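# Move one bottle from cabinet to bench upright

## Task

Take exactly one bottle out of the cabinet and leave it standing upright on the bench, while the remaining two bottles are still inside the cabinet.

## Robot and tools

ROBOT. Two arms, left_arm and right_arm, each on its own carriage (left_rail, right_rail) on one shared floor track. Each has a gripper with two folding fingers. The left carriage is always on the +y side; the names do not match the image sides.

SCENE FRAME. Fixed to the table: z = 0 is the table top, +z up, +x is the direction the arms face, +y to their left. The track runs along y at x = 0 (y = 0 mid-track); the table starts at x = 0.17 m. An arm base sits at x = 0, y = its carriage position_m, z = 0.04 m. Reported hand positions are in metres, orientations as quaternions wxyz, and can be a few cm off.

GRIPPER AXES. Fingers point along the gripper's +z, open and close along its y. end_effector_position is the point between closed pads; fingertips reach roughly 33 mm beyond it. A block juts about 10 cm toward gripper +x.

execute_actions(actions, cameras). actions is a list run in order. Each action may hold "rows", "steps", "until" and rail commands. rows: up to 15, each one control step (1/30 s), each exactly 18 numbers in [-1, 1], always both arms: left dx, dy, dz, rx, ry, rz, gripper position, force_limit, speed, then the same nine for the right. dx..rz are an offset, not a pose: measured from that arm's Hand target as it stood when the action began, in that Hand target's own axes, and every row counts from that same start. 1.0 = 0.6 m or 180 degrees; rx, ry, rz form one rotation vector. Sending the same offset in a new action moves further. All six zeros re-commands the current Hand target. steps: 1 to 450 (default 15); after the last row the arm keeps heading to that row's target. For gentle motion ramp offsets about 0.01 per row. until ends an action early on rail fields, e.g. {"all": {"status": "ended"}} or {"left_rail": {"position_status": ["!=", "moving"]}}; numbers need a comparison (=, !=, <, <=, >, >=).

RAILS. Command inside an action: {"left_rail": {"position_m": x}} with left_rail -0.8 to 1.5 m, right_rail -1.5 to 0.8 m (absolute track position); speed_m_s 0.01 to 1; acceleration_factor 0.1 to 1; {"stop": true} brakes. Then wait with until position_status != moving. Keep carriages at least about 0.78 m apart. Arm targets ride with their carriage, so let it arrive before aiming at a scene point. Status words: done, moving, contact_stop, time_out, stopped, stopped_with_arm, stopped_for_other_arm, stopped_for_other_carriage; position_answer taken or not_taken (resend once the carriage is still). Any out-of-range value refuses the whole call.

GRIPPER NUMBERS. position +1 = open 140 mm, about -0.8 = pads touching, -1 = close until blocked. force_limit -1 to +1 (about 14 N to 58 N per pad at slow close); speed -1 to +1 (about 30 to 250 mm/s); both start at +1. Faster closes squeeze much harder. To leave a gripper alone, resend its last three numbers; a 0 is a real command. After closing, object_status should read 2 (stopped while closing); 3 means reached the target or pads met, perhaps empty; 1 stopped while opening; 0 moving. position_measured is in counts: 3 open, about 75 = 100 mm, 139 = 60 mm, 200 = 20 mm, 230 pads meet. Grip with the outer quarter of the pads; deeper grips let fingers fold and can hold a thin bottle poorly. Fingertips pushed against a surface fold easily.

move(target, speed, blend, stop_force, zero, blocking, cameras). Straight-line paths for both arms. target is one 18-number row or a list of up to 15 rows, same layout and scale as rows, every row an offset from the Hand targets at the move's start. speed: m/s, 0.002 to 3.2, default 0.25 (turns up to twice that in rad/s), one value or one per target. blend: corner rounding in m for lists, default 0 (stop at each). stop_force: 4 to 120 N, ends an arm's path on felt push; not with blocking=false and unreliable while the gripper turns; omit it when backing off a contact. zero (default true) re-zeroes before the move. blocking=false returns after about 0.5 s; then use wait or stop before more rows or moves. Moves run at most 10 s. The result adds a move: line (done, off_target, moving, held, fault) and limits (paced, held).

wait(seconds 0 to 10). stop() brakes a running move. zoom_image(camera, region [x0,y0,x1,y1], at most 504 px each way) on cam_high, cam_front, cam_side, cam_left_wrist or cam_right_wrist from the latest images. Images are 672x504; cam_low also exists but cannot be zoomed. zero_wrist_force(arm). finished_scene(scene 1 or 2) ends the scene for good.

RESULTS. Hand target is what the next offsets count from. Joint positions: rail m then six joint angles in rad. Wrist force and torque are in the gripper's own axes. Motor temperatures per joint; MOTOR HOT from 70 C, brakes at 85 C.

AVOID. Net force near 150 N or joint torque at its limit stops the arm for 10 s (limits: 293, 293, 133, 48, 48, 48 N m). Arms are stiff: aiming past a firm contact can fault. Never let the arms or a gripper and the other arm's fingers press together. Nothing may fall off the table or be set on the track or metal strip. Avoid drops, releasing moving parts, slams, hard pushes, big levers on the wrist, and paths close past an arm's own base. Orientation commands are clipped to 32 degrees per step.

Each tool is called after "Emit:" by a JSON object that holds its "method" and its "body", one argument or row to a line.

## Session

Emit:
{"method": "execute_actions", "body": {
  "actions": []
}}

Scene clock: 0.00 s.
left_arm: end_effector_position=(+0.3563, +1.1068, +0.5790) position_measured=3 object_status=3 end_effector_quat_wxyz=(+0.000, +0.000, +1.000, +0.000) | right_arm: end_effector_position=(+0.3563, -1.0127, +0.5790) position_measured=3 object_status=3 end_effector_quat_wxyz=(+0.000, +0.000, +1.000, +0.000)
Joint positions: left_arm=[1.028 -0.281 -2.157 1.821 -1.235 -1.571 -0.28] | right_arm=[-1.091 -0.28 -2.157 1.821 -1.235 -1.571 -0.281]
Joint velocities: within noise
Joint torques (N m): no reading
Motor temperatures (°C): left_arm=[32 31 30 34 28 38] | right_arm=[31 32 30 33 34 29]
Wrist force (N): no reading
Wrist torque (N m): no reading
Wrist force, peak (N): no reading
Hand target: left_arm +0.3563, +1.1068, +0.5790; +0.000, +0.000, +1.000, +0.000 | right_arm +0.3563, -1.0127, +0.5790; +0.000, +0.000, +1.000, +0.000
Tool commands: left_gripper/position=+1.0 left_gripper/force_limit=+1.0 left_gripper/speed=+1.0 right_gripper/position=+1.0 right_gripper/force_limit=+1.0 right_gripper/speed=+1.0
left_rail: position_m=1.028 position_status=done
right_rail: position_m=-1.091 position_status=done

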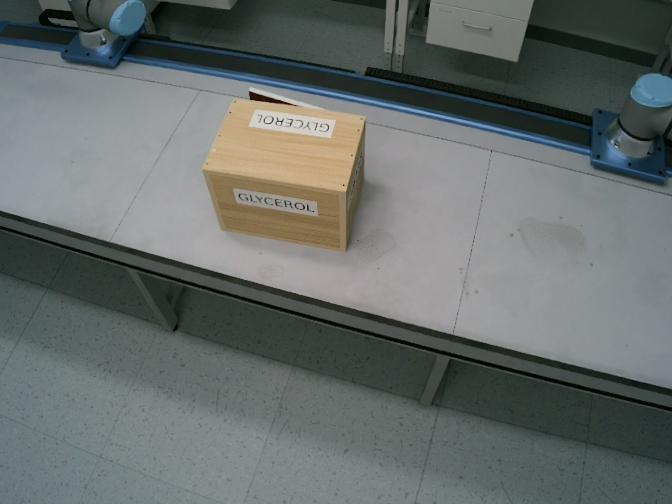

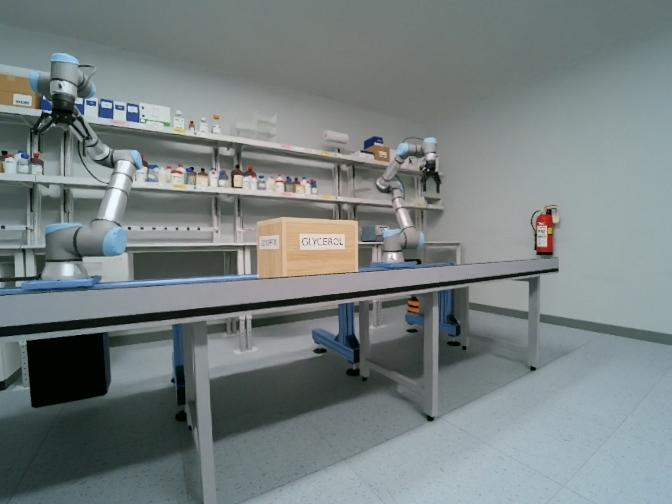

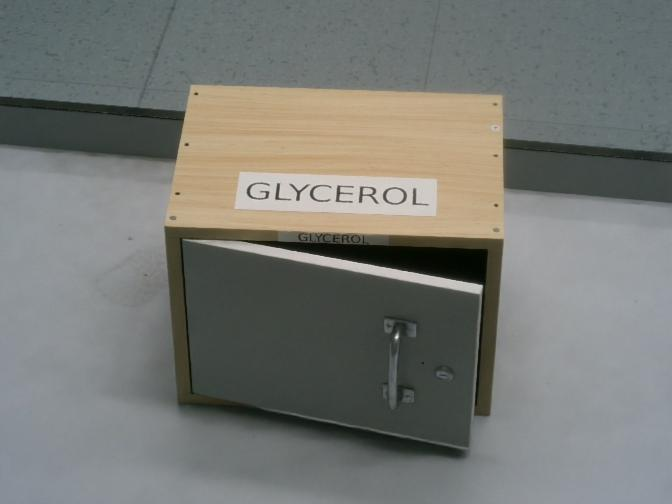

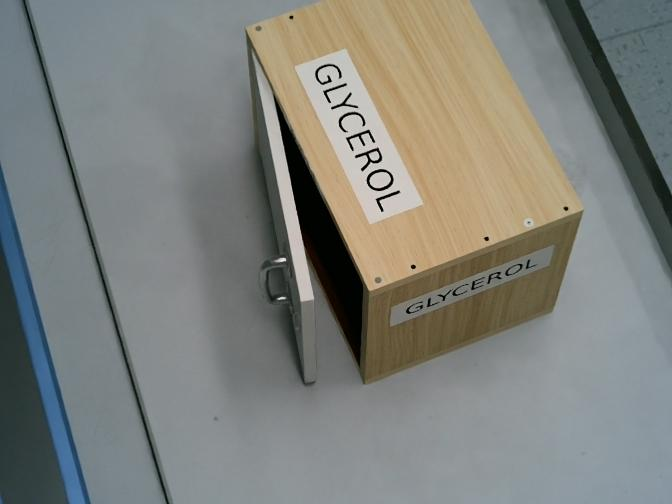

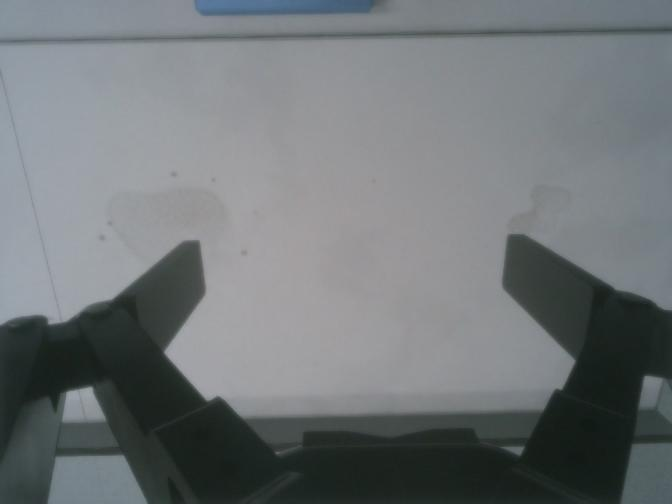

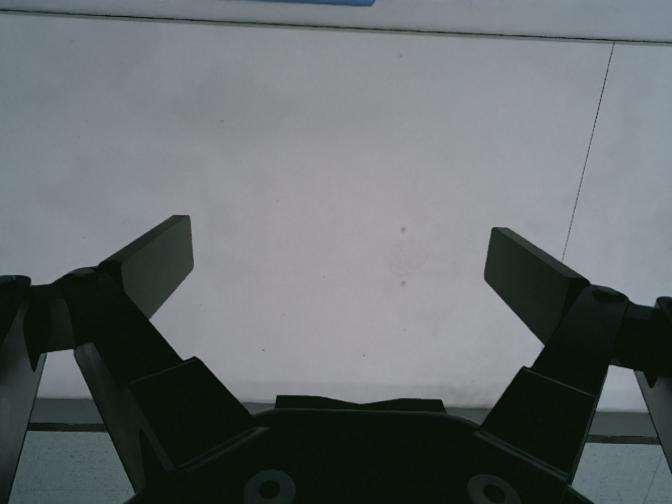

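Emit:
{"method": "move", "body": {
  "target": [
    [0,0,0,0,0,0,1,1,1,-0.003,0.34,0.13,0,0,0.5,-1,-1,0],
    [0,0,0,0,0,0,1,1,1,-0.006,0.685,0.263,0,0,1.0,-1,-1,0]
  ],
  "speed": 0.7,
  "blend": [0.05,0]
}}

Emit:
{"method": "execute_actions", "body": {
  "actions": [
    {"right_rail":{"position_m":-0.66,"speed_m_s":0.5,"acceleration_factor":0.5},"steps":150,"until":{"right_rail":{"position_status":["!=","moving"]}}}
  ],
  "cameras": ["cam_right_wrist"]
}}

Scene clock: 30.83 s.
left_arm: end_effector_position=(+0.3563, +1.1068, +0.5790) position_measured=3 object_status=3 end_effector_quat_wxyz=(+0.000, +0.000, +1.000, +0.000) | right_arm: end_effector_position=(+0.3600, -0.6017, +0.4212) position_measured=233 object_status=3 end_effector_quat_wxyz=(+0.000, +1.000, +0.000, +0.000)
Joint positions: left_arm=[1.028 -0.281 -2.157 1.821 -1.235 -1.571 -0.28] | right_arm=[-1.091 0.646 -1.744 1.854 -1.68 -1.571 3.788]
Joint torques (N m): left_arm=[-1.57 -1.04 -50.45 -4.15 -0.29 0.3] | right_arm=[13.96 -13.94 -57.54 -7.36 -3.54 3.38]
Wrist force (N): left_arm=[0.2 -0.1 -0.3] | right_arm=[0.1 -0.2 0.1]
Wrist torque (N m): left_arm=[-0.02 -0.05 0.00] | right_arm=[-0.05 -0.01 -0.17]
Wrist force, peak (N): left_arm=[0.5 -0.2 -0.5] | right_arm=[0.7 -1.5 0.8]
Hand target: left_arm +0.3563, +1.1068, +0.5790; +0.000, +0.000, +1.000, +0.000 | right_arm +0.3600, -0.6017, +0.4212; +0.000, +1.000, +0.000, +0.000
Off the commanded pose: left_arm 0.000 m, 0 deg | right_arm 0.000 m, 0 deg.
left_rail: position_m=1.028 position_status=done
right_rail: position_m=-1.091 position_status=done
move: done

Scene clock: 32.57 s.
left_arm: end_effector_position=(+0.3563, +1.1068, +0.5790) position_measured=3 object_status=3 end_effector_quat_wxyz=(+0.000, +0.000, +1.000, +0.000) | right_arm: end_effector_position=(+0.3600, -0.1704, +0.4212) position_measured=233 object_status=3 end_effector_quat_wxyz=(+0.000, +1.000, +0.000, +0.000)
Joint positions: left_arm=[1.028 -0.281 -2.157 1.821 -1.235 -1.571 -0.28] | right_arm=[-0.66 0.646 -1.744 1.854 -1.68 -1.571 3.788]
Joint torques (N m): left_arm=[-1.59 1.8 -51.42 -4.6 -0.54 0.32] | right_arm=[5.6 -31.69 -50.94 -1.78 -0.09 3.47]
Wrist force (N): left_arm=[0.2 -0.1 -0.2] | right_arm=[0.4 -0.2 0.1]
Wrist torque (N m): left_arm=[-0.03 -0.05 0.00] | right_arm=[-0.05 -0.08 -0.16]
Wrist force, peak (N): left_arm=[0.5 -0.4 0.0] | right_arm=[0.2 -2.2 0.2]
Hand target: left_arm +0.3563, +1.1068, +0.5790; +0.000, +0.000, +1.000, +0.000 | right_arm +0.3600, -0.1704, +0.4212; +0.000, +1.000, +0.000, +0.000
Tool commands: left_gripper/position=+1.0 left_gripper/force_limit=+1.0 left_gripper/speed=+1.0 right_gripper/position=-1.0 right_gripper/force_limit=-1.0 right_gripper/speed=+0.0
Off the commanded pose: left_arm 0.000 m, 0 deg | right_arm 0.000 m, 0 deg.
left_rail: position_m=1.028 position_status=done
right_rail: position_m=-0.660 speed_m_s=0.50 position_status=done
Images, in order (width x height): cam_right_wrist 672x504.

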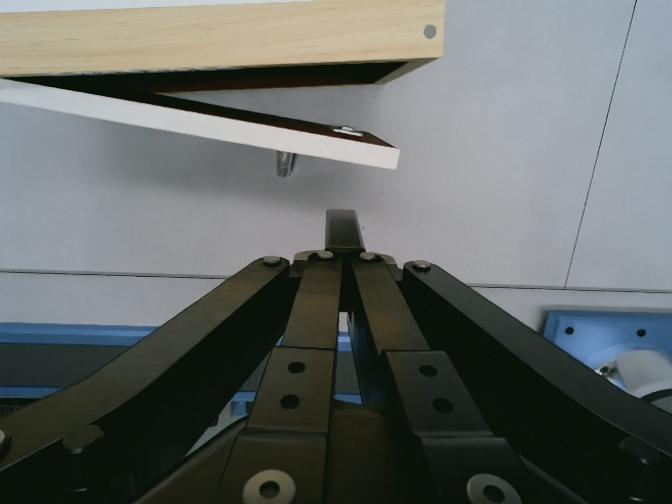

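Emit:
{"method": "move", "body": {
  "target": [
    [0,0,0,0,0,0,1,1,1,0.095,0.041,0,0,0,0,-1,-1,0],
    [0,0,0,0,0,0,1,1,1,0.095,0.041,0.15,0,0,0,-1,-1,0],
    [0,0,0,0,0,0,1,1,1,0.095,0.041,0.327,0,0,0,-1,-1,0]
  ],
  "speed": [0.2,0.15,0.08],
  "stop_force": 10,
  "cameras": ["cam_right_wrist"]
}}

Scene clock: 48.67 s.
left_arm: end_effector_position=(+0.3563, +1.1068, +0.5790) position_measured=3 object_status=3 end_effector_quat_wxyz=(+0.000, +0.000, +1.000, +0.000) | right_arm: end_effector_position=(+0.4170, -0.1950, +0.2250) position_measured=233 object_status=3 end_effector_quat_wxyz=(+0.000, +1.000, +0.000, +0.000)
Joint positions: left_arm=[1.028 -0.281 -2.157 1.821 -1.235 -1.571 -0.28] | right_arm=[-0.66 0.557 -1.612 2.099 -2.058 -1.571 3.699]
Joint torques (N m): left_arm=[-2.72 0.44 -50.36 -4.43 -0.71 0.08] | right_arm=[2.16 -20.31 -30.31 -8.28 3.56 0.03]
Wrist force (N): left_arm=[0.3 0.0 0.0] | right_arm=[0.2 0.0 0.0]
Wrist torque (N m): left_arm=[-0.01 -0.05 0.00] | right_arm=[0.00 -0.04 0.19]
Wrist force, peak (N): left_arm=[0.6 -0.3 -0.3] | right_arm=[-1.5 -1.3 0.1]
Hand target: left_arm +0.3563, +1.1068, +0.5790; +0.000, +0.000, +1.000, +0.000 | right_arm +0.4170, -0.1950, +0.2250; +0.000, +1.000, +0.000, +0.000
Off the commanded pose: left_arm 0.000 m, 0 deg | right_arm 0.000 m, 0 deg.
left_rail: position_m=1.028 position_status=done
right_rail: position_m=-0.660 speed_m_s=0.50 position_status=done
move: done
Images, in order (width x height): cam_right_wrist 672x504.

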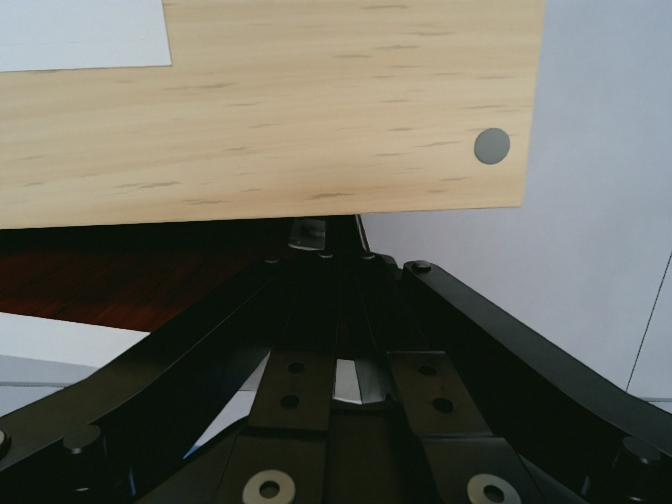

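Emit:
{"method": "move", "body": {
  "target": [
    [0,0,0,0,0,0,1,1,1,-0.1,-0.03,0,0,0,0,-1,-1,0],
    [0,0,0,0,0,0,1,1,1,-0.212,-0.112,0,0,0,0,-1,-1,0],
    [0,0,0,0,0,0,1,1,1,-0.315,-0.192,0,0,0,0,-1,-1,0],
    [0,0,0,0,0,0,1,1,1,-0.352,-0.32,0,0,0,0,-1,-1,0],
    [0,0,0,0,0,0,1,1,1,-0.39,-0.407,0,0,0,0,-1,-1,0]
  ],
  "speed": 0.13,
  "blend": [0.03,0.03,0.03,0.03,0],
  "stop_force": 45,
  "cameras": ["cam_front"]
}}

Scene clock: 67.60 s.
left_arm: end_effector_position=(+0.3563, +1.1068, +0.5790) position_measured=3 object_status=3 end_effector_quat_wxyz=(+0.000, +0.000, +1.000, +0.000) | right_arm: end_effector_position=(+0.1830, +0.0492, +0.2250) position_measured=233 object_status=3 end_effector_quat_wxyz=(+0.000, +1.000, +0.000, +0.000)
Joint positions: left_arm=[1.028 -0.281 -2.157 1.821 -1.235 -1.571 -0.28] | right_arm=[-0.66 1.078 -1.434 1.91 -2.047 -1.571 4.22]
Joint torques (N m): left_arm=[-0.2 3.81 -50.48 -4.54 -0.86 -0.17] | right_arm=[15.54 -36.06 -53.85 -0.94 -3.25 3.26]
Wrist force (N): left_arm=[0.2 0.1 0.1] | right_arm=[1.0 1.2 -0.4]
Wrist torque (N m): left_arm=[0.01 -0.04 0.00] | right_arm=[0.10 -0.18 -0.14]
Wrist force, peak (N): left_arm=[0.3 -0.6 0.4] | right_arm=[4.1 1.0 -0.3]
Hand target: left_arm +0.3563, +1.1068, +0.5790; +0.000, +0.000, +1.000, +0.000 | right_arm +0.1830, +0.0492, +0.2250; +0.000, +1.000, +0.000, +0.000
Off the commanded pose: left_arm 0.000 m, 0 deg | right_arm 0.000 m, 0 deg.
left_rail: position_m=1.028 position_status=done
right_rail: position_m=-0.660 speed_m_s=0.50 position_status=done
move: done; blend cut to 0.0285 m at target 4
Images, in order (width x height): cam_front 672x504.

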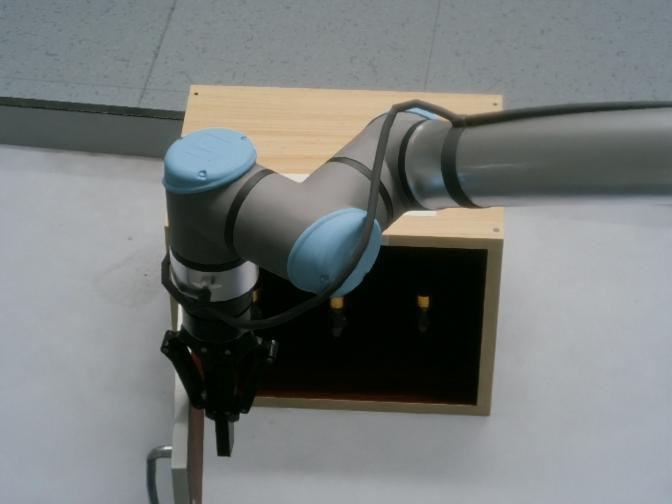

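Emit:
{"method": "move", "body": {
  "target": [
    [0,0,0,0,0,0,1,1,1,0.028,0.332,0,0,0,0,-1,-1,0],
    [0,0,0,0,0,0,1,1,1,0.245,0.565,0.008,0.0291,0.3325,-0.0504,-0.15,-1,0]
  ],
  "speed": [0.25,0.5]
}}

Emit:
{"method": "execute_actions", "body": {
  "actions": [
    {"right_rail":{"position_m":-0.54},"steps":90,"until":{"right_rail":{"position_status":["!=","moving"]}}}
  ],
  "cameras": ["cam_right_wrist"]
}}

Scene clock: 89.57 s.
left_arm: end_effector_position=(+0.3563, +1.1068, +0.5790) position_measured=3 object_status=3 end_effector_quat_wxyz=(+0.000, +0.000, +1.000, +0.000) | right_arm: end_effector_position=(+0.3300, -0.2898, +0.2202) position_measured=148 object_status=0 end_effector_quat_wxyz=(-0.044, +0.863, +0.076, +0.498)
Joint positions: left_arm=[1.028 -0.281 -2.157 1.821 -1.235 -1.571 -0.28] | right_arm=[-0.66 0.875 -1.56 2.79 -3.725 -2.163 3.54]
Joint torques (N m): left_arm=[-0.93 4.44 -50.65 -4.37 -1.25 -0.41] | right_arm=[-16.6 0.82 -7.1 -8.71 2.2 -3.5]
Wrist force (N): left_arm=[0.3 -0.3 -0.2] | right_arm=[-0.7 0.6 1.1]
Wrist torque (N m): left_arm=[-0.07 -0.06 0.00] | right_arm=[-0.02 0.34 0.34]
Wrist force, peak (N): left_arm=[0.6 0.0 0.0] | right_arm=[-2.0 1.4 1.9]
Hand target: left_arm +0.3563, +1.1068, +0.5790; +0.000, +0.000, +1.000, +0.000 | right_arm +0.3300, -0.2898, +0.2202; -0.044, +0.863, +0.076, +0.498
Off the commanded pose: left_arm 0.000 m, 0 deg | right_arm 0.000 m, 0 deg.
left_rail: position_m=1.028 position_status=done
right_rail: position_m=-0.660 speed_m_s=0.50 position_status=done
move: done

Scene clock: 90.60 s.
left_arm: end_effector_position=(+0.3563, +1.1068, +0.5790) position_measured=3 object_status=3 end_effector_quat_wxyz=(+0.000, +0.000, +1.000, +0.000) | right_arm: end_effector_position=(+0.3300, -0.1699, +0.2202) position_measured=148 object_status=3 end_effector_quat_wxyz=(-0.044, +0.863, +0.076, +0.498)
Joint positions: left_arm=[1.028 -0.281 -2.157 1.821 -1.235 -1.571 -0.28] | right_arm=[-0.54 0.875 -1.56 2.79 -3.725 -2.163 3.54]
Joint torques (N m): left_arm=[-0.03 1.88 -50.07 -4.25 -1.27 0.01] | right_arm=[-12.19 -8.6 -27.75 -6.77 0.79 -3.68]
Wrist force (N): left_arm=[0.1 0.2 0.1] | right_arm=[-1.0 0.8 1.4]
Wrist torque (N m): left_arm=[0.04 -0.01 0.00] | right_arm=[0.04 0.43 0.34]
Wrist force, peak (N): left_arm=[0.6 0.0 0.0] | right_arm=[-1.5 2.6 0.4]
Hand target: left_arm +0.3563, +1.1068, +0.5790; +0.000, +0.000, +1.000, +0.000 | right_arm +0.3300, -0.1699, +0.2202; -0.044, +0.863, +0.076, +0.498
Tool commands: left_gripper/position=+1.0 left_gripper/force_limit=+1.0 left_gripper/speed=+1.0 right_gripper/position=-0.15 right_gripper/force_limit=-1.0 right_gripper/speed=+0.0
Off the commanded pose: left_arm 0.000 m, 0 deg | right_arm 0.000 m, 0 deg.
left_rail: position_m=1.028 position_status=done
right_rail: position_m=-0.540 speed_m_s=0.50 position_status=done
Images, in order (width x height): cam_right_wrist 672x504.

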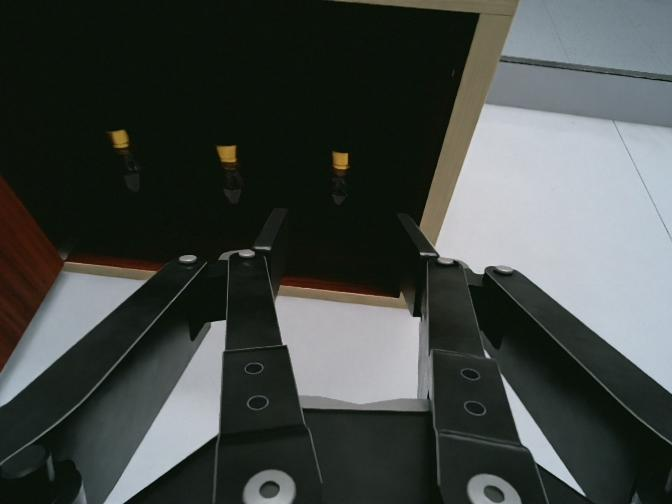

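Emit:
{"method": "move", "body": {
  "target": [
    [0,0,0,0,0,0,1,1,1,-0.0102,0.0047,0.2357,0,0,0,-0.15,-1,0],
    [0,0,0,0,0,0,1,1,1,-0.0597,0.0048,0.3755,0,0,0,-0.15,-1,0]
  ],
  "speed": [0.15,0.08],
  "blend": [0.015,0],
  "stop_force": 8,
  "cameras": ["cam_right_wrist"]
}}

Scene clock: 109.43 s.
left_arm: end_effector_position=(+0.3563, +1.1068, +0.5790) position_measured=3 object_status=3 end_effector_quat_wxyz=(+0.000, +0.000, +1.000, +0.000) | right_arm: end_effector_position=(+0.5050, -0.1419, +0.0766) position_measured=148 object_status=3 end_effector_quat_wxyz=(-0.044, +0.863, +0.076, +0.498)
Joint positions: left_arm=[1.028 -0.281 -2.157 1.821 -1.235 -1.571 -0.28] | right_arm=[-0.54 0.576 -0.935 2.609 -4.255 -1.916 3.35]
Joint torques (N m): left_arm=[-0.29 2.08 -49.97 -4.33 -1.52 0.02] | right_arm=[-17.23 -33.89 -10.61 -8.84 2.75 -3.76]
Wrist force (N): left_arm=[0.1 0.0 0.1] | right_arm=[-1.7 -0.1 0.7]
Wrist torque (N m): left_arm=[0.01 -0.03 0.00] | right_arm=[-0.17 0.66 0.33]
Wrist force, peak (N): left_arm=[0.6 0.0 -0.1] | right_arm=[-1.3 0.1 1.8]
Hand target: left_arm +0.3563, +1.1068, +0.5790; +0.000, +0.000, +1.000, +0.000 | right_arm +0.5050, -0.1419, +0.0766; -0.044, +0.863, +0.076, +0.498
Off the commanded pose: left_arm 0.000 m, 0 deg | right_arm 0.000 m, 0 deg.
left_rail: position_m=1.028 position_status=done
right_rail: position_m=-0.540 speed_m_s=0.50 position_status=done
move: done
Images, in order (width x height): cam_right_wrist 672x504.

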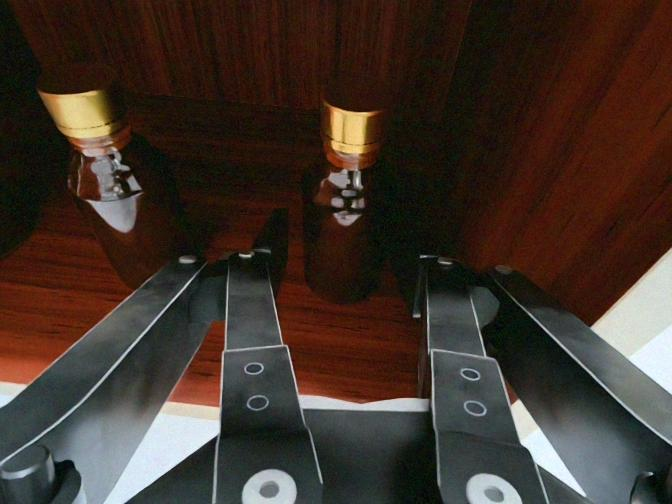

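Emit:
{"method": "execute_actions", "body": {
  "actions": [
    {"rows":[[0,0,0,0,0,0,1,1,1,0,0,0,0,0,0,-1,-0.6,-1]],"steps":60}
  ]
}}

Emit:
{"method": "move", "body": {
  "target": [0,0,0,0,0,0,1,1,1,0.0577,0,-0.0333,0,0,0,-1,-0.6,-1],
  "speed": 0.08,
  "cameras": ["cam_right_wrist"]
}}

Scene clock: 118.07 s.
left_arm: end_effector_position=(+0.3563, +1.1068, +0.5790) position_measured=3 object_status=3 end_effector_quat_wxyz=(+0.000, +0.000, +1.000, +0.000) | right_arm: end_effector_position=(+0.5050, -0.1419, +0.0766) position_measured=162 object_status=2 end_effector_quat_wxyz=(-0.044, +0.863, +0.076, +0.498)
Joint positions: left_arm=[1.028 -0.281 -2.157 1.821 -1.235 -1.571 -0.28] | right_arm=[-0.54 0.576 -0.935 2.609 -4.255 -1.916 3.35]
Joint torques (N m): left_arm=[-1.97 3.28 -50.35 -4.52 -1.95 -0.17] | right_arm=[1.38 -31.97 -7.19 -0.27 2.85 -3.32]
Wrist force (N): left_arm=[0.1 -0.2 -0.2] | right_arm=[2.3 2.4 -1.8]
Wrist torque (N m): left_arm=[-0.04 -0.01 0.00] | right_arm=[-0.18 0.63 0.35]
Wrist force, peak (N): left_arm=[0.2 -0.5 -0.1] | right_arm=[2.9 5.4 -2.4]
Hand target: left_arm +0.3563, +1.1068, +0.5790; +0.000, +0.000, +1.000, +0.000 | right_arm +0.5050, -0.1419, +0.0766; -0.044, +0.863, +0.076, +0.498
Off the commanded pose: left_arm 0.000 m, 0 deg | right_arm 0.000 m, 0 deg.
left_rail: position_m=1.028 position_status=done
right_rail: position_m=-0.540 speed_m_s=0.50 position_status=done

Scene clock: 119.10 s.
left_arm: end_effector_position=(+0.3563, +1.1068, +0.5790) position_measured=3 object_status=3 end_effector_quat_wxyz=(+0.000, +0.000, +1.000, +0.000) | right_arm: end_effector_position=(+0.5050, -0.1419, +0.1165) position_measured=162 object_status=2 end_effector_quat_wxyz=(-0.044, +0.863, +0.076, +0.498)
Joint positions: left_arm=[1.028 -0.281 -2.157 1.821 -1.235 -1.571 -0.28] | right_arm=[-0.54 0.576 -1.065 2.621 -4.138 -1.916 3.35]
Joint torques (N m): left_arm=[-1.53 4.42 -50.69 -4.37 -2.16 -0.48] | right_arm=[-5.58 -70.75 5.69 -2.2 -4.24 3.48]
Wrist force (N): left_arm=[0.2 -0.1 -0.2] | right_arm=[-3.3 0.1 2.3]
Wrist torque (N m): left_arm=[-0.03 -0.03 0.00] | right_arm=[-0.11 0.41 0.16]
Wrist force, peak (N): left_arm=[0.5 -0.2 0.2] | right_arm=[-4.4 0.0 3.3]
Hand target: left_arm +0.3563, +1.1068, +0.5790; +0.000, +0.000, +1.000, +0.000 | right_arm +0.5050, -0.1419, +0.1165; -0.044, +0.863, +0.076, +0.498
Off the commanded pose: left_arm 0.000 m, 0 deg | right_arm 0.000 m, 0 deg.
left_rail: position_m=1.028 position_status=done
right_rail: position_m=-0.540 speed_m_s=0.50 position_status=done
move: done
Images, in order (width x height): cam_right_wrist 672x504.

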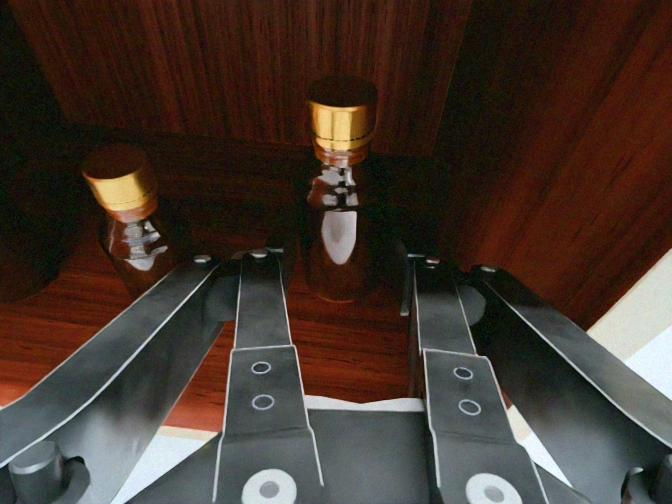

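Emit:
{"method": "move", "body": {
  "target": [0,0,0,0,0,0,1,1,1,-0.1477,-0.0048,-0.2558,0,0,0,-1,-0.6,-1],
  "speed": 0.16
}}

Emit:
{"method": "execute_actions", "body": {
  "actions": [
    {"right_rail":{"position_m":-0.76,"speed_m_s":0.2,"acceleration_factor":0.2},"steps":120,"until":{"right_rail":{"position_status":["!=","moving"]}}}
  ],
  "cameras": ["cam_right_wrist"]
}}

Emit:
{"method": "move", "body": {
  "target": [
    [0,0,0,0,0,0,1,1,1,-0.0577,0,0.0333,0,0,0,-1,-0.6,-1],
    [0,0,0,0,0,0,1,1,1,-0.101,0,0.0583,0,0,0,-1,-0.6,-1]
  ],
  "speed": [0.08,0.012],
  "stop_force": 4,
  "cameras": ["cam_right_wrist"]
}}

Scene clock: 130.17 s.
left_arm: end_effector_position=(+0.3563, +1.1068, +0.5790) position_measured=3 object_status=3 end_effector_quat_wxyz=(+0.000, +0.000, +1.000, +0.000) | right_arm: end_effector_position=(+0.3300, -0.1698, +0.1164) position_measured=162 object_status=2 end_effector_quat_wxyz=(-0.044, +0.863, +0.076, +0.498)
Joint positions: left_arm=[1.028 -0.281 -2.157 1.821 -1.235 -1.571 -0.28] | right_arm=[-0.54 0.875 -1.051 2.809 -4.253 -2.163 3.54]
Joint torques (N m): left_arm=[0.28 4.16 -50.55 -4.27 -1.74 -0.1] | right_arm=[12.85 -62.2 15.74 -1.96 -4.8 3.14]
Wrist force (N): left_arm=[0.3 -0.3 -0.1] | right_arm=[-3.1 0.3 2.0]
Wrist torque (N m): left_arm=[-0.07 -0.06 0.00] | right_arm=[-0.08 0.31 0.00]
Wrist force, peak (N): left_arm=[0.5 0.1 0.4] | right_arm=[-2.4 0.1 4.0]
Hand target: left_arm +0.3563, +1.1068, +0.5790; +0.000, +0.000, +1.000, +0.000 | right_arm +0.3300, -0.1698, +0.1165; -0.044, +0.863, +0.076, +0.498
Off the commanded pose: left_arm 0.000 m, 0 deg | right_arm 0.000 m, 0 deg.
left_rail: position_m=1.028 position_status=done
right_rail: position_m=-0.540 speed_m_s=0.50 position_status=done
move: done

Scene clock: 132.10 s.
left_arm: end_effector_position=(+0.3563, +1.1068, +0.5790) position_measured=3 object_status=3 end_effector_quat_wxyz=(+0.000, +0.000, +1.000, +0.000) | right_arm: end_effector_position=(+0.3300, -0.3898, +0.1165) position_measured=162 object_status=2 end_effector_quat_wxyz=(-0.044, +0.863, +0.076, +0.498)
Joint positions: left_arm=[1.028 -0.281 -2.157 1.821 -1.235 -1.571 -0.28] | right_arm=[-0.76 0.875 -1.052 2.809 -4.253 -2.163 3.54]
Joint torques (N m): left_arm=[-0.61 3.4 -50.66 -4.51 -2.06 -0.49] | right_arm=[11.76 -58.03 8.06 -3.11 -3.97 3.29]
Wrist force (N): left_arm=[0.3 -0.1 0.0] | right_arm=[-3.1 0.6 2.2]
Wrist torque (N m): left_arm=[-0.02 -0.07 -0.01] | right_arm=[-0.02 0.31 0.00]
Wrist force, peak (N): left_arm=[0.2 0.0 0.4] | right_arm=[-3.6 1.0 2.4]
Hand target: left_arm +0.3563, +1.1068, +0.5790; +0.000, +0.000, +1.000, +0.000 | right_arm +0.3300, -0.3898, +0.1165; -0.044, +0.863, +0.076, +0.498
Tool commands: left_gripper/position=+1.0 left_gripper/force_limit=+1.0 left_gripper/speed=+1.0 right_gripper/position=-1.0 right_gripper/force_limit=-0.6 right_gripper/speed=-1.0
Off the commanded pose: left_arm 0.000 m, 0 deg | right_arm 0.000 m, 0 deg.
left_rail: position_m=1.028 position_status=done
right_rail: position_m=-0.760 speed_m_s=0.20 position_status=done
Images, in order (width x height): cam_right_wrist 672x504.

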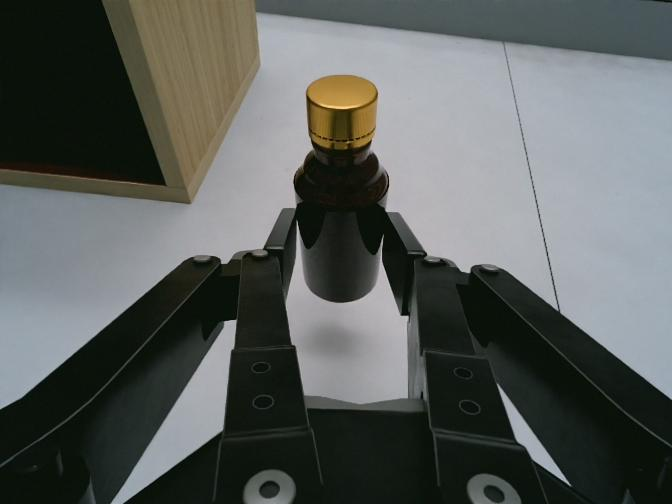

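Scene clock: 135.30 s.
left_arm: end_effector_position=(+0.3563, +1.1068, +0.5790) position_measured=3 object_status=3 end_effector_quat_wxyz=(+0.000, +0.000, +1.000, +0.000) | right_arm: end_effector_position=(+0.3300, -0.3898, +0.0585) position_measured=162 object_status=2 end_effector_quat_wxyz=(-0.044, +0.863, +0.076, +0.498)
Joint positions: left_arm=[1.028 -0.281 -2.157 1.821 -1.235 -1.571 -0.28] | right_arm=[-0.76 0.875 -0.785 2.781 -4.49 -2.163 3.54]
Joint torques (N m): left_arm=[-1.27 4.3 -51.15 -4.26 -2 -0.22] | right_arm=[-7.78 -69.99 26.04 -2.3 1.16 -2.78]
Wrist force (N): left_arm=[0.4 -0.2 0.1] | right_arm=[-1.9 0.3 1.8]
Wrist torque (N m): left_arm=[-0.05 -0.09 -0.01] | right_arm=[0.00 0.30 0.38]
Wrist force, peak (N): left_arm=[0.8 -0.1 0.0] | right_arm=[7.7 1.9 -6.1]
Hand target: left_arm +0.3563, +1.1068, +0.5790; +0.000, +0.000, +1.000, +0.000 | right_arm +0.3300, -0.3898, +0.0585; -0.044, +0.863, +0.076, +0.498 (not the last commanded pose)
Off the commanded pose: left_arm 0.000 m, 0 deg | right_arm 0.012 m, 0 deg.
left_rail: position_m=1.028 position_status=done
right_rail: position_m=-0.760 speed_m_s=0.20 position_status=done
move: contact (right_arm); path passed 1 of 2 targets
Images, in order (width x height): cam_right_wrist 672x504.

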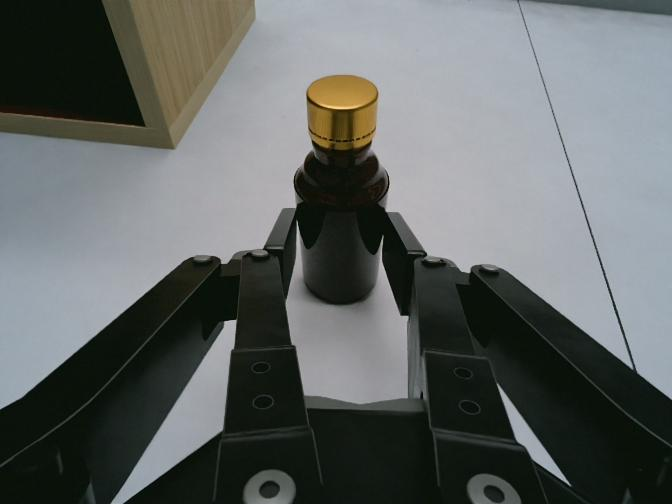

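Emit:
{"method": "execute_actions", "body": {
  "actions": [
    {"rows":[[0,0,0,0,0,0,-1,-1,0,0,0,0,0,0,0,0.0,-0.6,-1]],"left_rail":{"position_m":0.51,"speed_m_s":0.5,"acceleration_factor":0.5},"steps":120,"until":{"left_rail":{"position_status":["!=","moving"]}}}
  ],
  "cameras": ["cam_right_wrist","cam_front"]
}}

Emit:
{"method": "move", "body": {
  "target": [
    [0,0,0,0,0,0,-1,-1,0,0,0,-0.1667,0,0,0,0.0,-0.6,-1],
    [0,0,0,0,0,0,-1,-1,0,0.2887,0,-0.3333,0,0,0,0.0,-0.6,-1]
  ],
  "speed": [0.12,0.3],
  "blend": [0.02,0],
  "cameras": ["cam_left_wrist","cam_right_wrist","cam_high"]
}}

Scene clock: 146.73 s.
left_arm: end_effector_position=(+0.3563, +0.5886, +0.5790) position_measured=233 object_status=3 end_effector_quat_wxyz=(+0.000, +0.000, +1.000, +0.000) | right_arm: end_effector_position=(+0.3300, -0.3898, +0.0585) position_measured=129 object_status=3 end_effector_quat_wxyz=(-0.044, +0.863, +0.076, +0.498)
Joint positions: left_arm=[0.51 -0.281 -2.157 1.821 -1.235 -1.571 -0.281] | right_arm=[-0.76 0.875 -0.786 2.781 -4.49 -2.163 3.54]
Joint torques (N m): left_arm=[-0.51 5.15 -50.76 -4.41 -1.76 -0.52] | right_arm=[9.09 -65.82 23.16 -7.75 -3.78 2.57]
Wrist force (N): left_arm=[0.1 -0.2 0.0] | right_arm=[-0.9 0.3 1.2]
Wrist torque (N m): left_arm=[-0.04 -0.02 0.00] | right_arm=[-0.07 0.44 0.35]
Wrist force, peak (N): left_arm=[0.0 1.9 -0.2] | right_arm=[-2.2 0.6 2.2]
Hand target: left_arm +0.3563, +0.5886, +0.5790; +0.000, +0.000, +1.000, +0.000 | right_arm +0.3300, -0.3898, +0.0585; -0.044, +0.863, +0.076, +0.498
Off the commanded pose: left_arm 0.000 m, 0 deg | right_arm 0.000 m, 0 deg.
left_rail: position_m=0.510 speed_m_s=0.50 position_status=done
right_rail: position_m=-0.760 speed_m_s=0.20 position_status=done
Images, in order (width x height): cam_front 672x504, cam_right_wrist 672x504.

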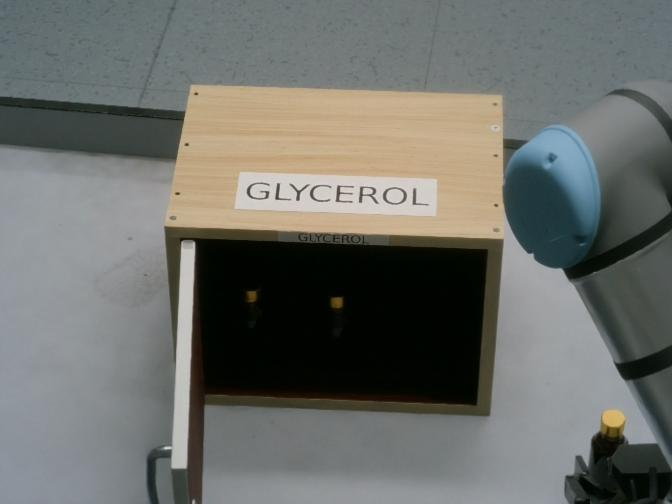

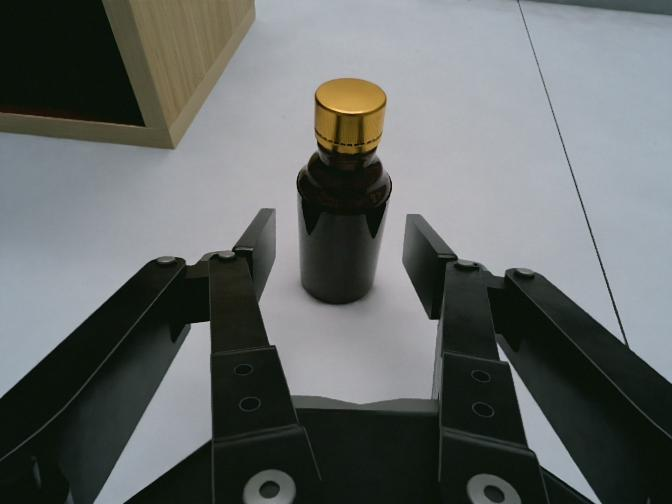

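Scene clock: 149.23 s.
left_arm: end_effector_position=(+0.3563, +0.5886, +0.5790) position_measured=233 object_status=3 end_effector_quat_wxyz=(+0.000, +0.000, +1.000, +0.000) | right_arm: end_effector_position=(+0.2447, -0.4049, +0.3085) position_measured=129 object_status=3 end_effector_quat_wxyz=(-0.044, +0.863, +0.076, +0.498)
Joint positions: left_arm=[0.51 -0.281 -2.157 1.821 -1.235 -1.571 -0.28] | right_arm=[-0.76 1.118 -1.996 2.736 -3.105 -2.348 3.745]
Joint torques (N m): left_arm=[-0.63 5.05 -51.26 -4.27 -1.92 -0.39] | right_arm=[-16.5 -18.97 -46.88 -1.1 1.9 3.32]
Wrist force (N): left_arm=[0.3 -0.3 -0.2] | right_arm=[-0.8 0.1 0.8]
Wrist torque (N m): left_arm=[-0.05 -0.07 0.00] | right_arm=[-0.10 0.44 -0.04]
Wrist force, peak (N): left_arm=[0.5 -0.3 -0.1] | right_arm=[-2.5 0.2 1.3]
Hand target: left_arm +0.3563, +0.5886, +0.5790; +0.000, +0.000, +1.000, +0.000 | right_arm +0.2447, -0.4048, +0.3085; -0.044, +0.863, +0.076, +0.498
Off the commanded pose: left_arm 0.000 m, 0 deg | right_arm 0.000 m, 0 deg.
left_rail: position_m=0.510 speed_m_s=0.50 position_status=done
right_rail: position_m=-0.760 speed_m_s=0.20 position_status=done
move: done
Images, in order (width x height): cam_high 672x504, cam_left_wrist 672x504, cam_right_wrist 672x504.

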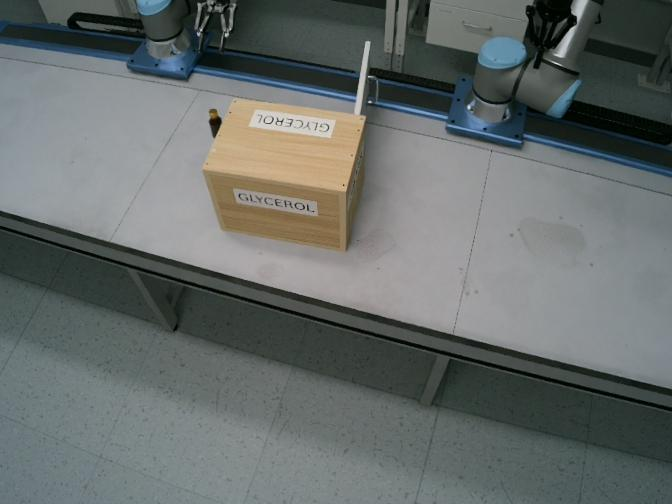

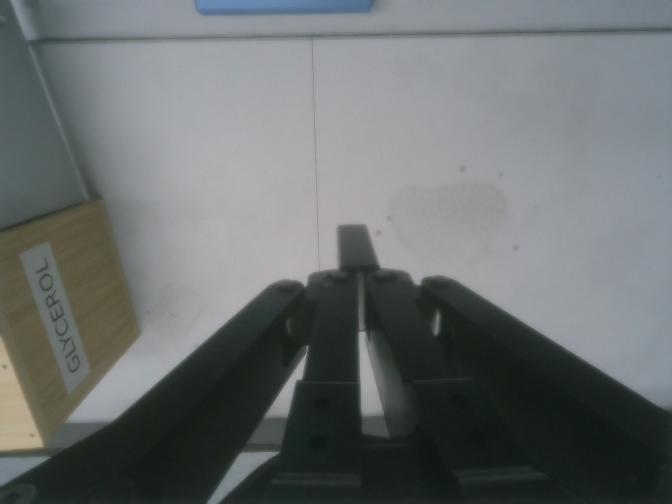

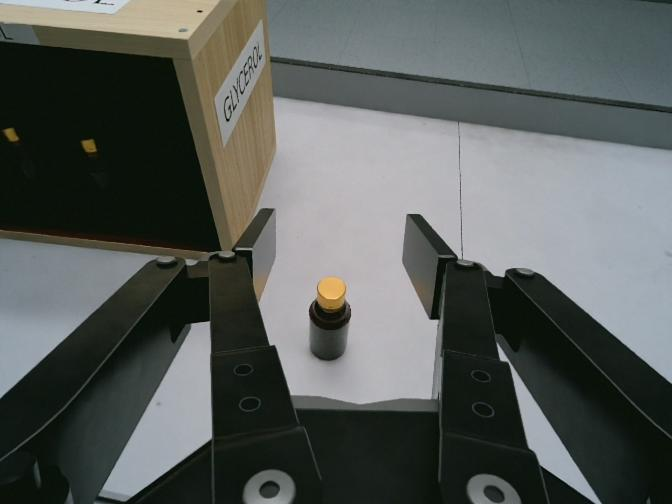

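Emit:
{"method": "move", "body": {
  "target": [
    [0.127,-0.598,0.298,0,0,0,-1,-1,0,0,0,0,0,0,0,0.0,-0.6,-1],
    [0.127,-0.598,0.59,0,0,0,-1,-1,0,0,0,0,0,0,0,0.0,-0.6,-1]
  ],
  "speed": [0.35,0.2],
  "blend": [0.03,0],
  "stop_force": 25
}}

Emit:
{"method": "move", "body": {
  "target": [
    [0.012,-0.133,0,0,0,0,-1,-1,0,0,0,0,0,0,0,0.0,-0.6,-1],
    [0,-0.258,0,0,0,0,-1,-1,0,0,0,0,0,0,0,0.0,-0.6,-1],
    [-0.048,-0.346,0,0,0,0,-1,-1,0,0,0,0,0,0,0,0.0,-0.6,-1],
    [-0.123,-0.413,0,0,0,0,-1,-1,0,0,0,0,0,0,0,0.0,-0.6,-1]
  ],
  "speed": 0.1,
  "blend": [0.02,0.02,0.02,0],
  "stop_force": 35
}}

Emit:
{"method": "move", "body": {
  "target": [-0.15,-0.02,0,0,0,0,-1,-1,0,0,0,0,0,0,0,0.0,-0.6,-1],
  "speed": 0.04,
  "stop_force": 12,
  "cameras": ["cam_front"]
}}

Scene clock: 165.80 s.
left_arm: end_effector_position=(+0.2802, +0.2298, +0.2250) position_measured=233 object_status=3 end_effector_quat_wxyz=(+0.000, +0.000, +1.000, +0.000) | right_arm: end_effector_position=(+0.2447, -0.4048, +0.3085) position_measured=129 object_status=3 end_effector_quat_wxyz=(-0.044, +0.863, +0.076, +0.498)
Joint positions: left_arm=[0.51 -1.241 -2.09 2.423 -1.904 -1.571 -1.241] | right_arm=[-0.76 1.118 -1.996 2.736 -3.105 -2.348 3.745]
Joint torques (N m): left_arm=[11.55 14.65 -41.8 -7.8 -2.82 2.27] | right_arm=[-10.25 -18.99 -46.28 -1.19 1.94 3.4]
Wrist force (N): left_arm=[0.5 -0.2 -0.1] | right_arm=[-1.0 0.3 1.1]
Wrist torque (N m): left_arm=[-0.11 -0.11 -0.09] | right_arm=[-0.06 0.47 -0.04]
Wrist force, peak (N): left_arm=[0.8 -2.6 -0.4] | right_arm=[-0.9 0.0 1.7]
Hand target: left_arm +0.2802, +0.2298, +0.2250; +0.000, +0.000, +1.000, +0.000 | right_arm +0.2447, -0.4048, +0.3085; -0.044, +0.863, +0.076, +0.498
Off the commanded pose: left_arm 0.000 m, 0 deg | right_arm 0.000 m, 0 deg.
left_rail: position_m=0.510 speed_m_s=0.50 position_status=done
right_rail: position_m=-0.760 speed_m_s=0.20 position_status=done
move: done

Scene clock: 169.60 s.
left_arm: end_effector_position=(+0.3540, -0.0180, +0.2250) position_measured=233 object_status=3 end_effector_quat_wxyz=(+0.000, +0.000, +1.000, +0.000) | right_arm: end_effector_position=(+0.2447, -0.4048, +0.3085) position_measured=129 object_status=3 end_effector_quat_wxyz=(-0.044, +0.863, +0.076, +0.498)
Joint positions: left_arm=[0.51 -1.258 -1.593 2.08 -2.058 -1.571 -1.258] | right_arm=[-0.76 1.118 -1.996 2.736 -3.105 -2.348 3.745]
Joint torques (N m): left_arm=[13.09 -25.43 -56.36 -7.13 -2.69 2.19] | right_arm=[-4.33 -19.84 -46.67 -1.31 1.79 3.01]
Wrist force (N): left_arm=[1.7 0.8 -0.4] | right_arm=[-0.5 0.4 1.1]
Wrist torque (N m): left_arm=[0.01 -0.14 -0.04] | right_arm=[-0.05 0.36 -0.04]
Wrist force, peak (N): left_arm=[-0.4 10.4 -2.0] | right_arm=[-0.9 0.6 1.8]
Hand target: left_arm +0.3540, -0.0180, +0.2250; +0.000, +0.000, +1.000, +0.000 | right_arm +0.2447, -0.4048, +0.3085; -0.044, +0.863, +0.076, +0.498
Off the commanded pose: left_arm 0.000 m, 0 deg | right_arm 0.000 m, 0 deg.
left_rail: position_m=0.510 speed_m_s=0.50 position_status=done
right_rail: position_m=-0.760 speed_m_s=0.20 position_status=done
move: done

Scene clock: 172.63 s.
left_arm: end_effector_position=(+0.4261, -0.0276, +0.2250) position_measured=233 object_status=3 end_effector_quat_wxyz=(+0.000, +0.000, +1.000, +0.000) | right_arm: end_effector_position=(+0.2447, -0.4048, +0.3085) position_measured=129 object_status=3 end_effector_quat_wxyz=(-0.044, +0.863, +0.076, +0.498)
Joint positions: left_arm=[0.51 -1.157 -1.509 1.994 -2.056 -1.571 -1.157] | right_arm=[-0.76 1.118 -1.996 2.736 -3.105 -2.348 3.745]
Joint torques (N m): left_arm=[-13.05 -71.87 -39.45 -7.84 0.55 -1.7] | right_arm=[1.18 -20.19 -45.24 -1.42 1.94 3.15]
Wrist force (N): left_arm=[-0.1 1.0 0.0] | right_arm=[-0.6 0.1 1.6]
Wrist torque (N m): left_arm=[0.18 0.02 0.03] | right_arm=[-0.11 0.40 -0.04]
Wrist force, peak (N): left_arm=[30.5 3.3 -4.8] | right_arm=[-0.8 0.2 1.7]
Hand target: left_arm +0.4261, -0.0276, +0.2250; +0.000, +0.000, +1.000, +0.000 (not the last commanded pose) | right_arm +0.2447, -0.4048, +0.3085; -0.044, +0.863, +0.076, +0.498
Off the commanded pose: left_arm 0.018 m, 0 deg | right_arm 0.000 m, 0 deg.
left_rail: position_m=0.510 speed_m_s=0.50 position_status=done
right_rail: position_m=-0.760 speed_m_s=0.20 position_status=done
move: contact (left_arm)
Images, in order (width x height): cam_front 672x504.

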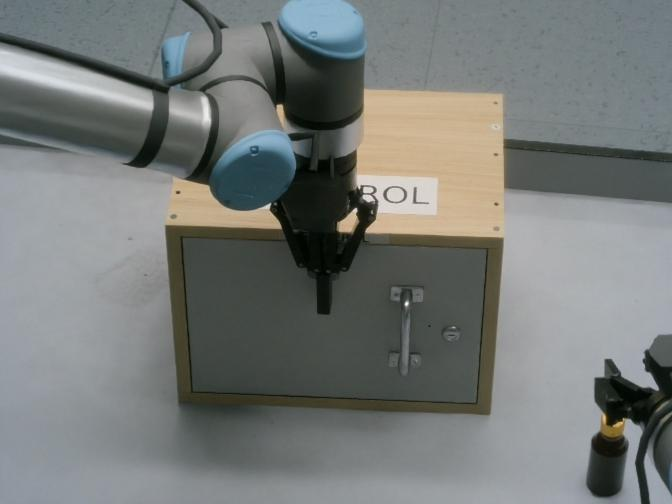

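Emit:
{"method": "move", "body": {
  "target": [0.12,0,0,0,0,0,-1,-1,0,0,0,0,0,0,0,0.0,-0.6,-1],
  "speed": 0.15,
  "cameras": ["cam_front"]
}}

Emit:
{"method": "finished_scene", "body": {
  "scene": 2
}}

Scene clock: 179.47 s.
left_arm: end_effector_position=(+0.3542, -0.0277, +0.2250) position_measured=233 object_status=3 end_effector_quat_wxyz=(+0.000, +0.000, +1.000, +0.000) | right_arm: end_effector_position=(+0.2447, -0.4049, +0.3085) position_measured=129 object_status=3 end_effector_quat_wxyz=(-0.044, +0.863, +0.076, +0.498)
Joint positions: left_arm=[0.51 -1.262 -1.579 2.067 -2.059 -1.571 -1.262] | right_arm=[-0.76 1.118 -1.996 2.736 -3.105 -2.348 3.745]
Joint torques (N m): left_arm=[-13.63 -61.42 -38.65 -2.07 2.42 -1.11] | right_arm=[5.46 -19.29 -46.23 -1.23 2.01 2.96]
Wrist force (N): left_arm=[0.4 1.1 -0.1] | right_arm=[-0.6 0.1 1.0]
Wrist torque (N m): left_arm=[0.21 -0.08 0.04] | right_arm=[-0.10 0.39 -0.04]
Wrist force, peak (N): left_arm=[-1.8 1.4 0.2] | right_arm=[-1.0 0.3 1.6]
Hand target: left_arm +0.3541, -0.0276, +0.2250; +0.000, +0.000, +1.000, +0.000 | right_arm +0.2447, -0.4049, +0.3085; -0.044, +0.863, +0.076, +0.498
Off the commanded pose: left_arm 0.000 m, 0 deg | right_arm 0.000 m, 0 deg.
left_rail: position_m=0.510 speed_m_s=0.50 position_status=done
right_rail: position_m=-0.760 speed_m_s=0.20 position_status=done
move: done
Images, in order (width x height): cam_front 672x504.

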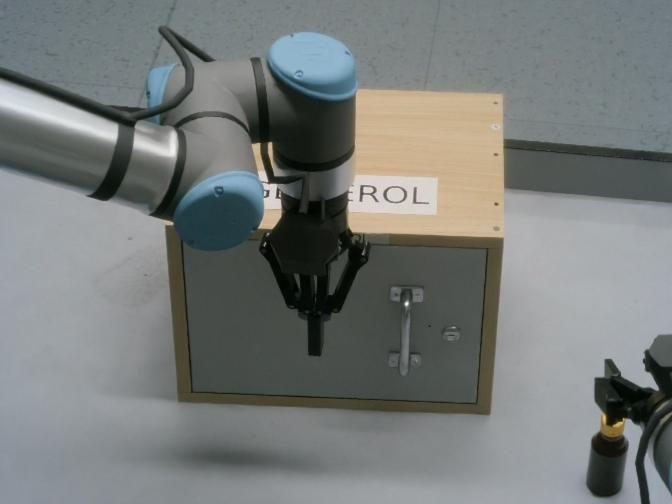

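The scene is finished: the task was done.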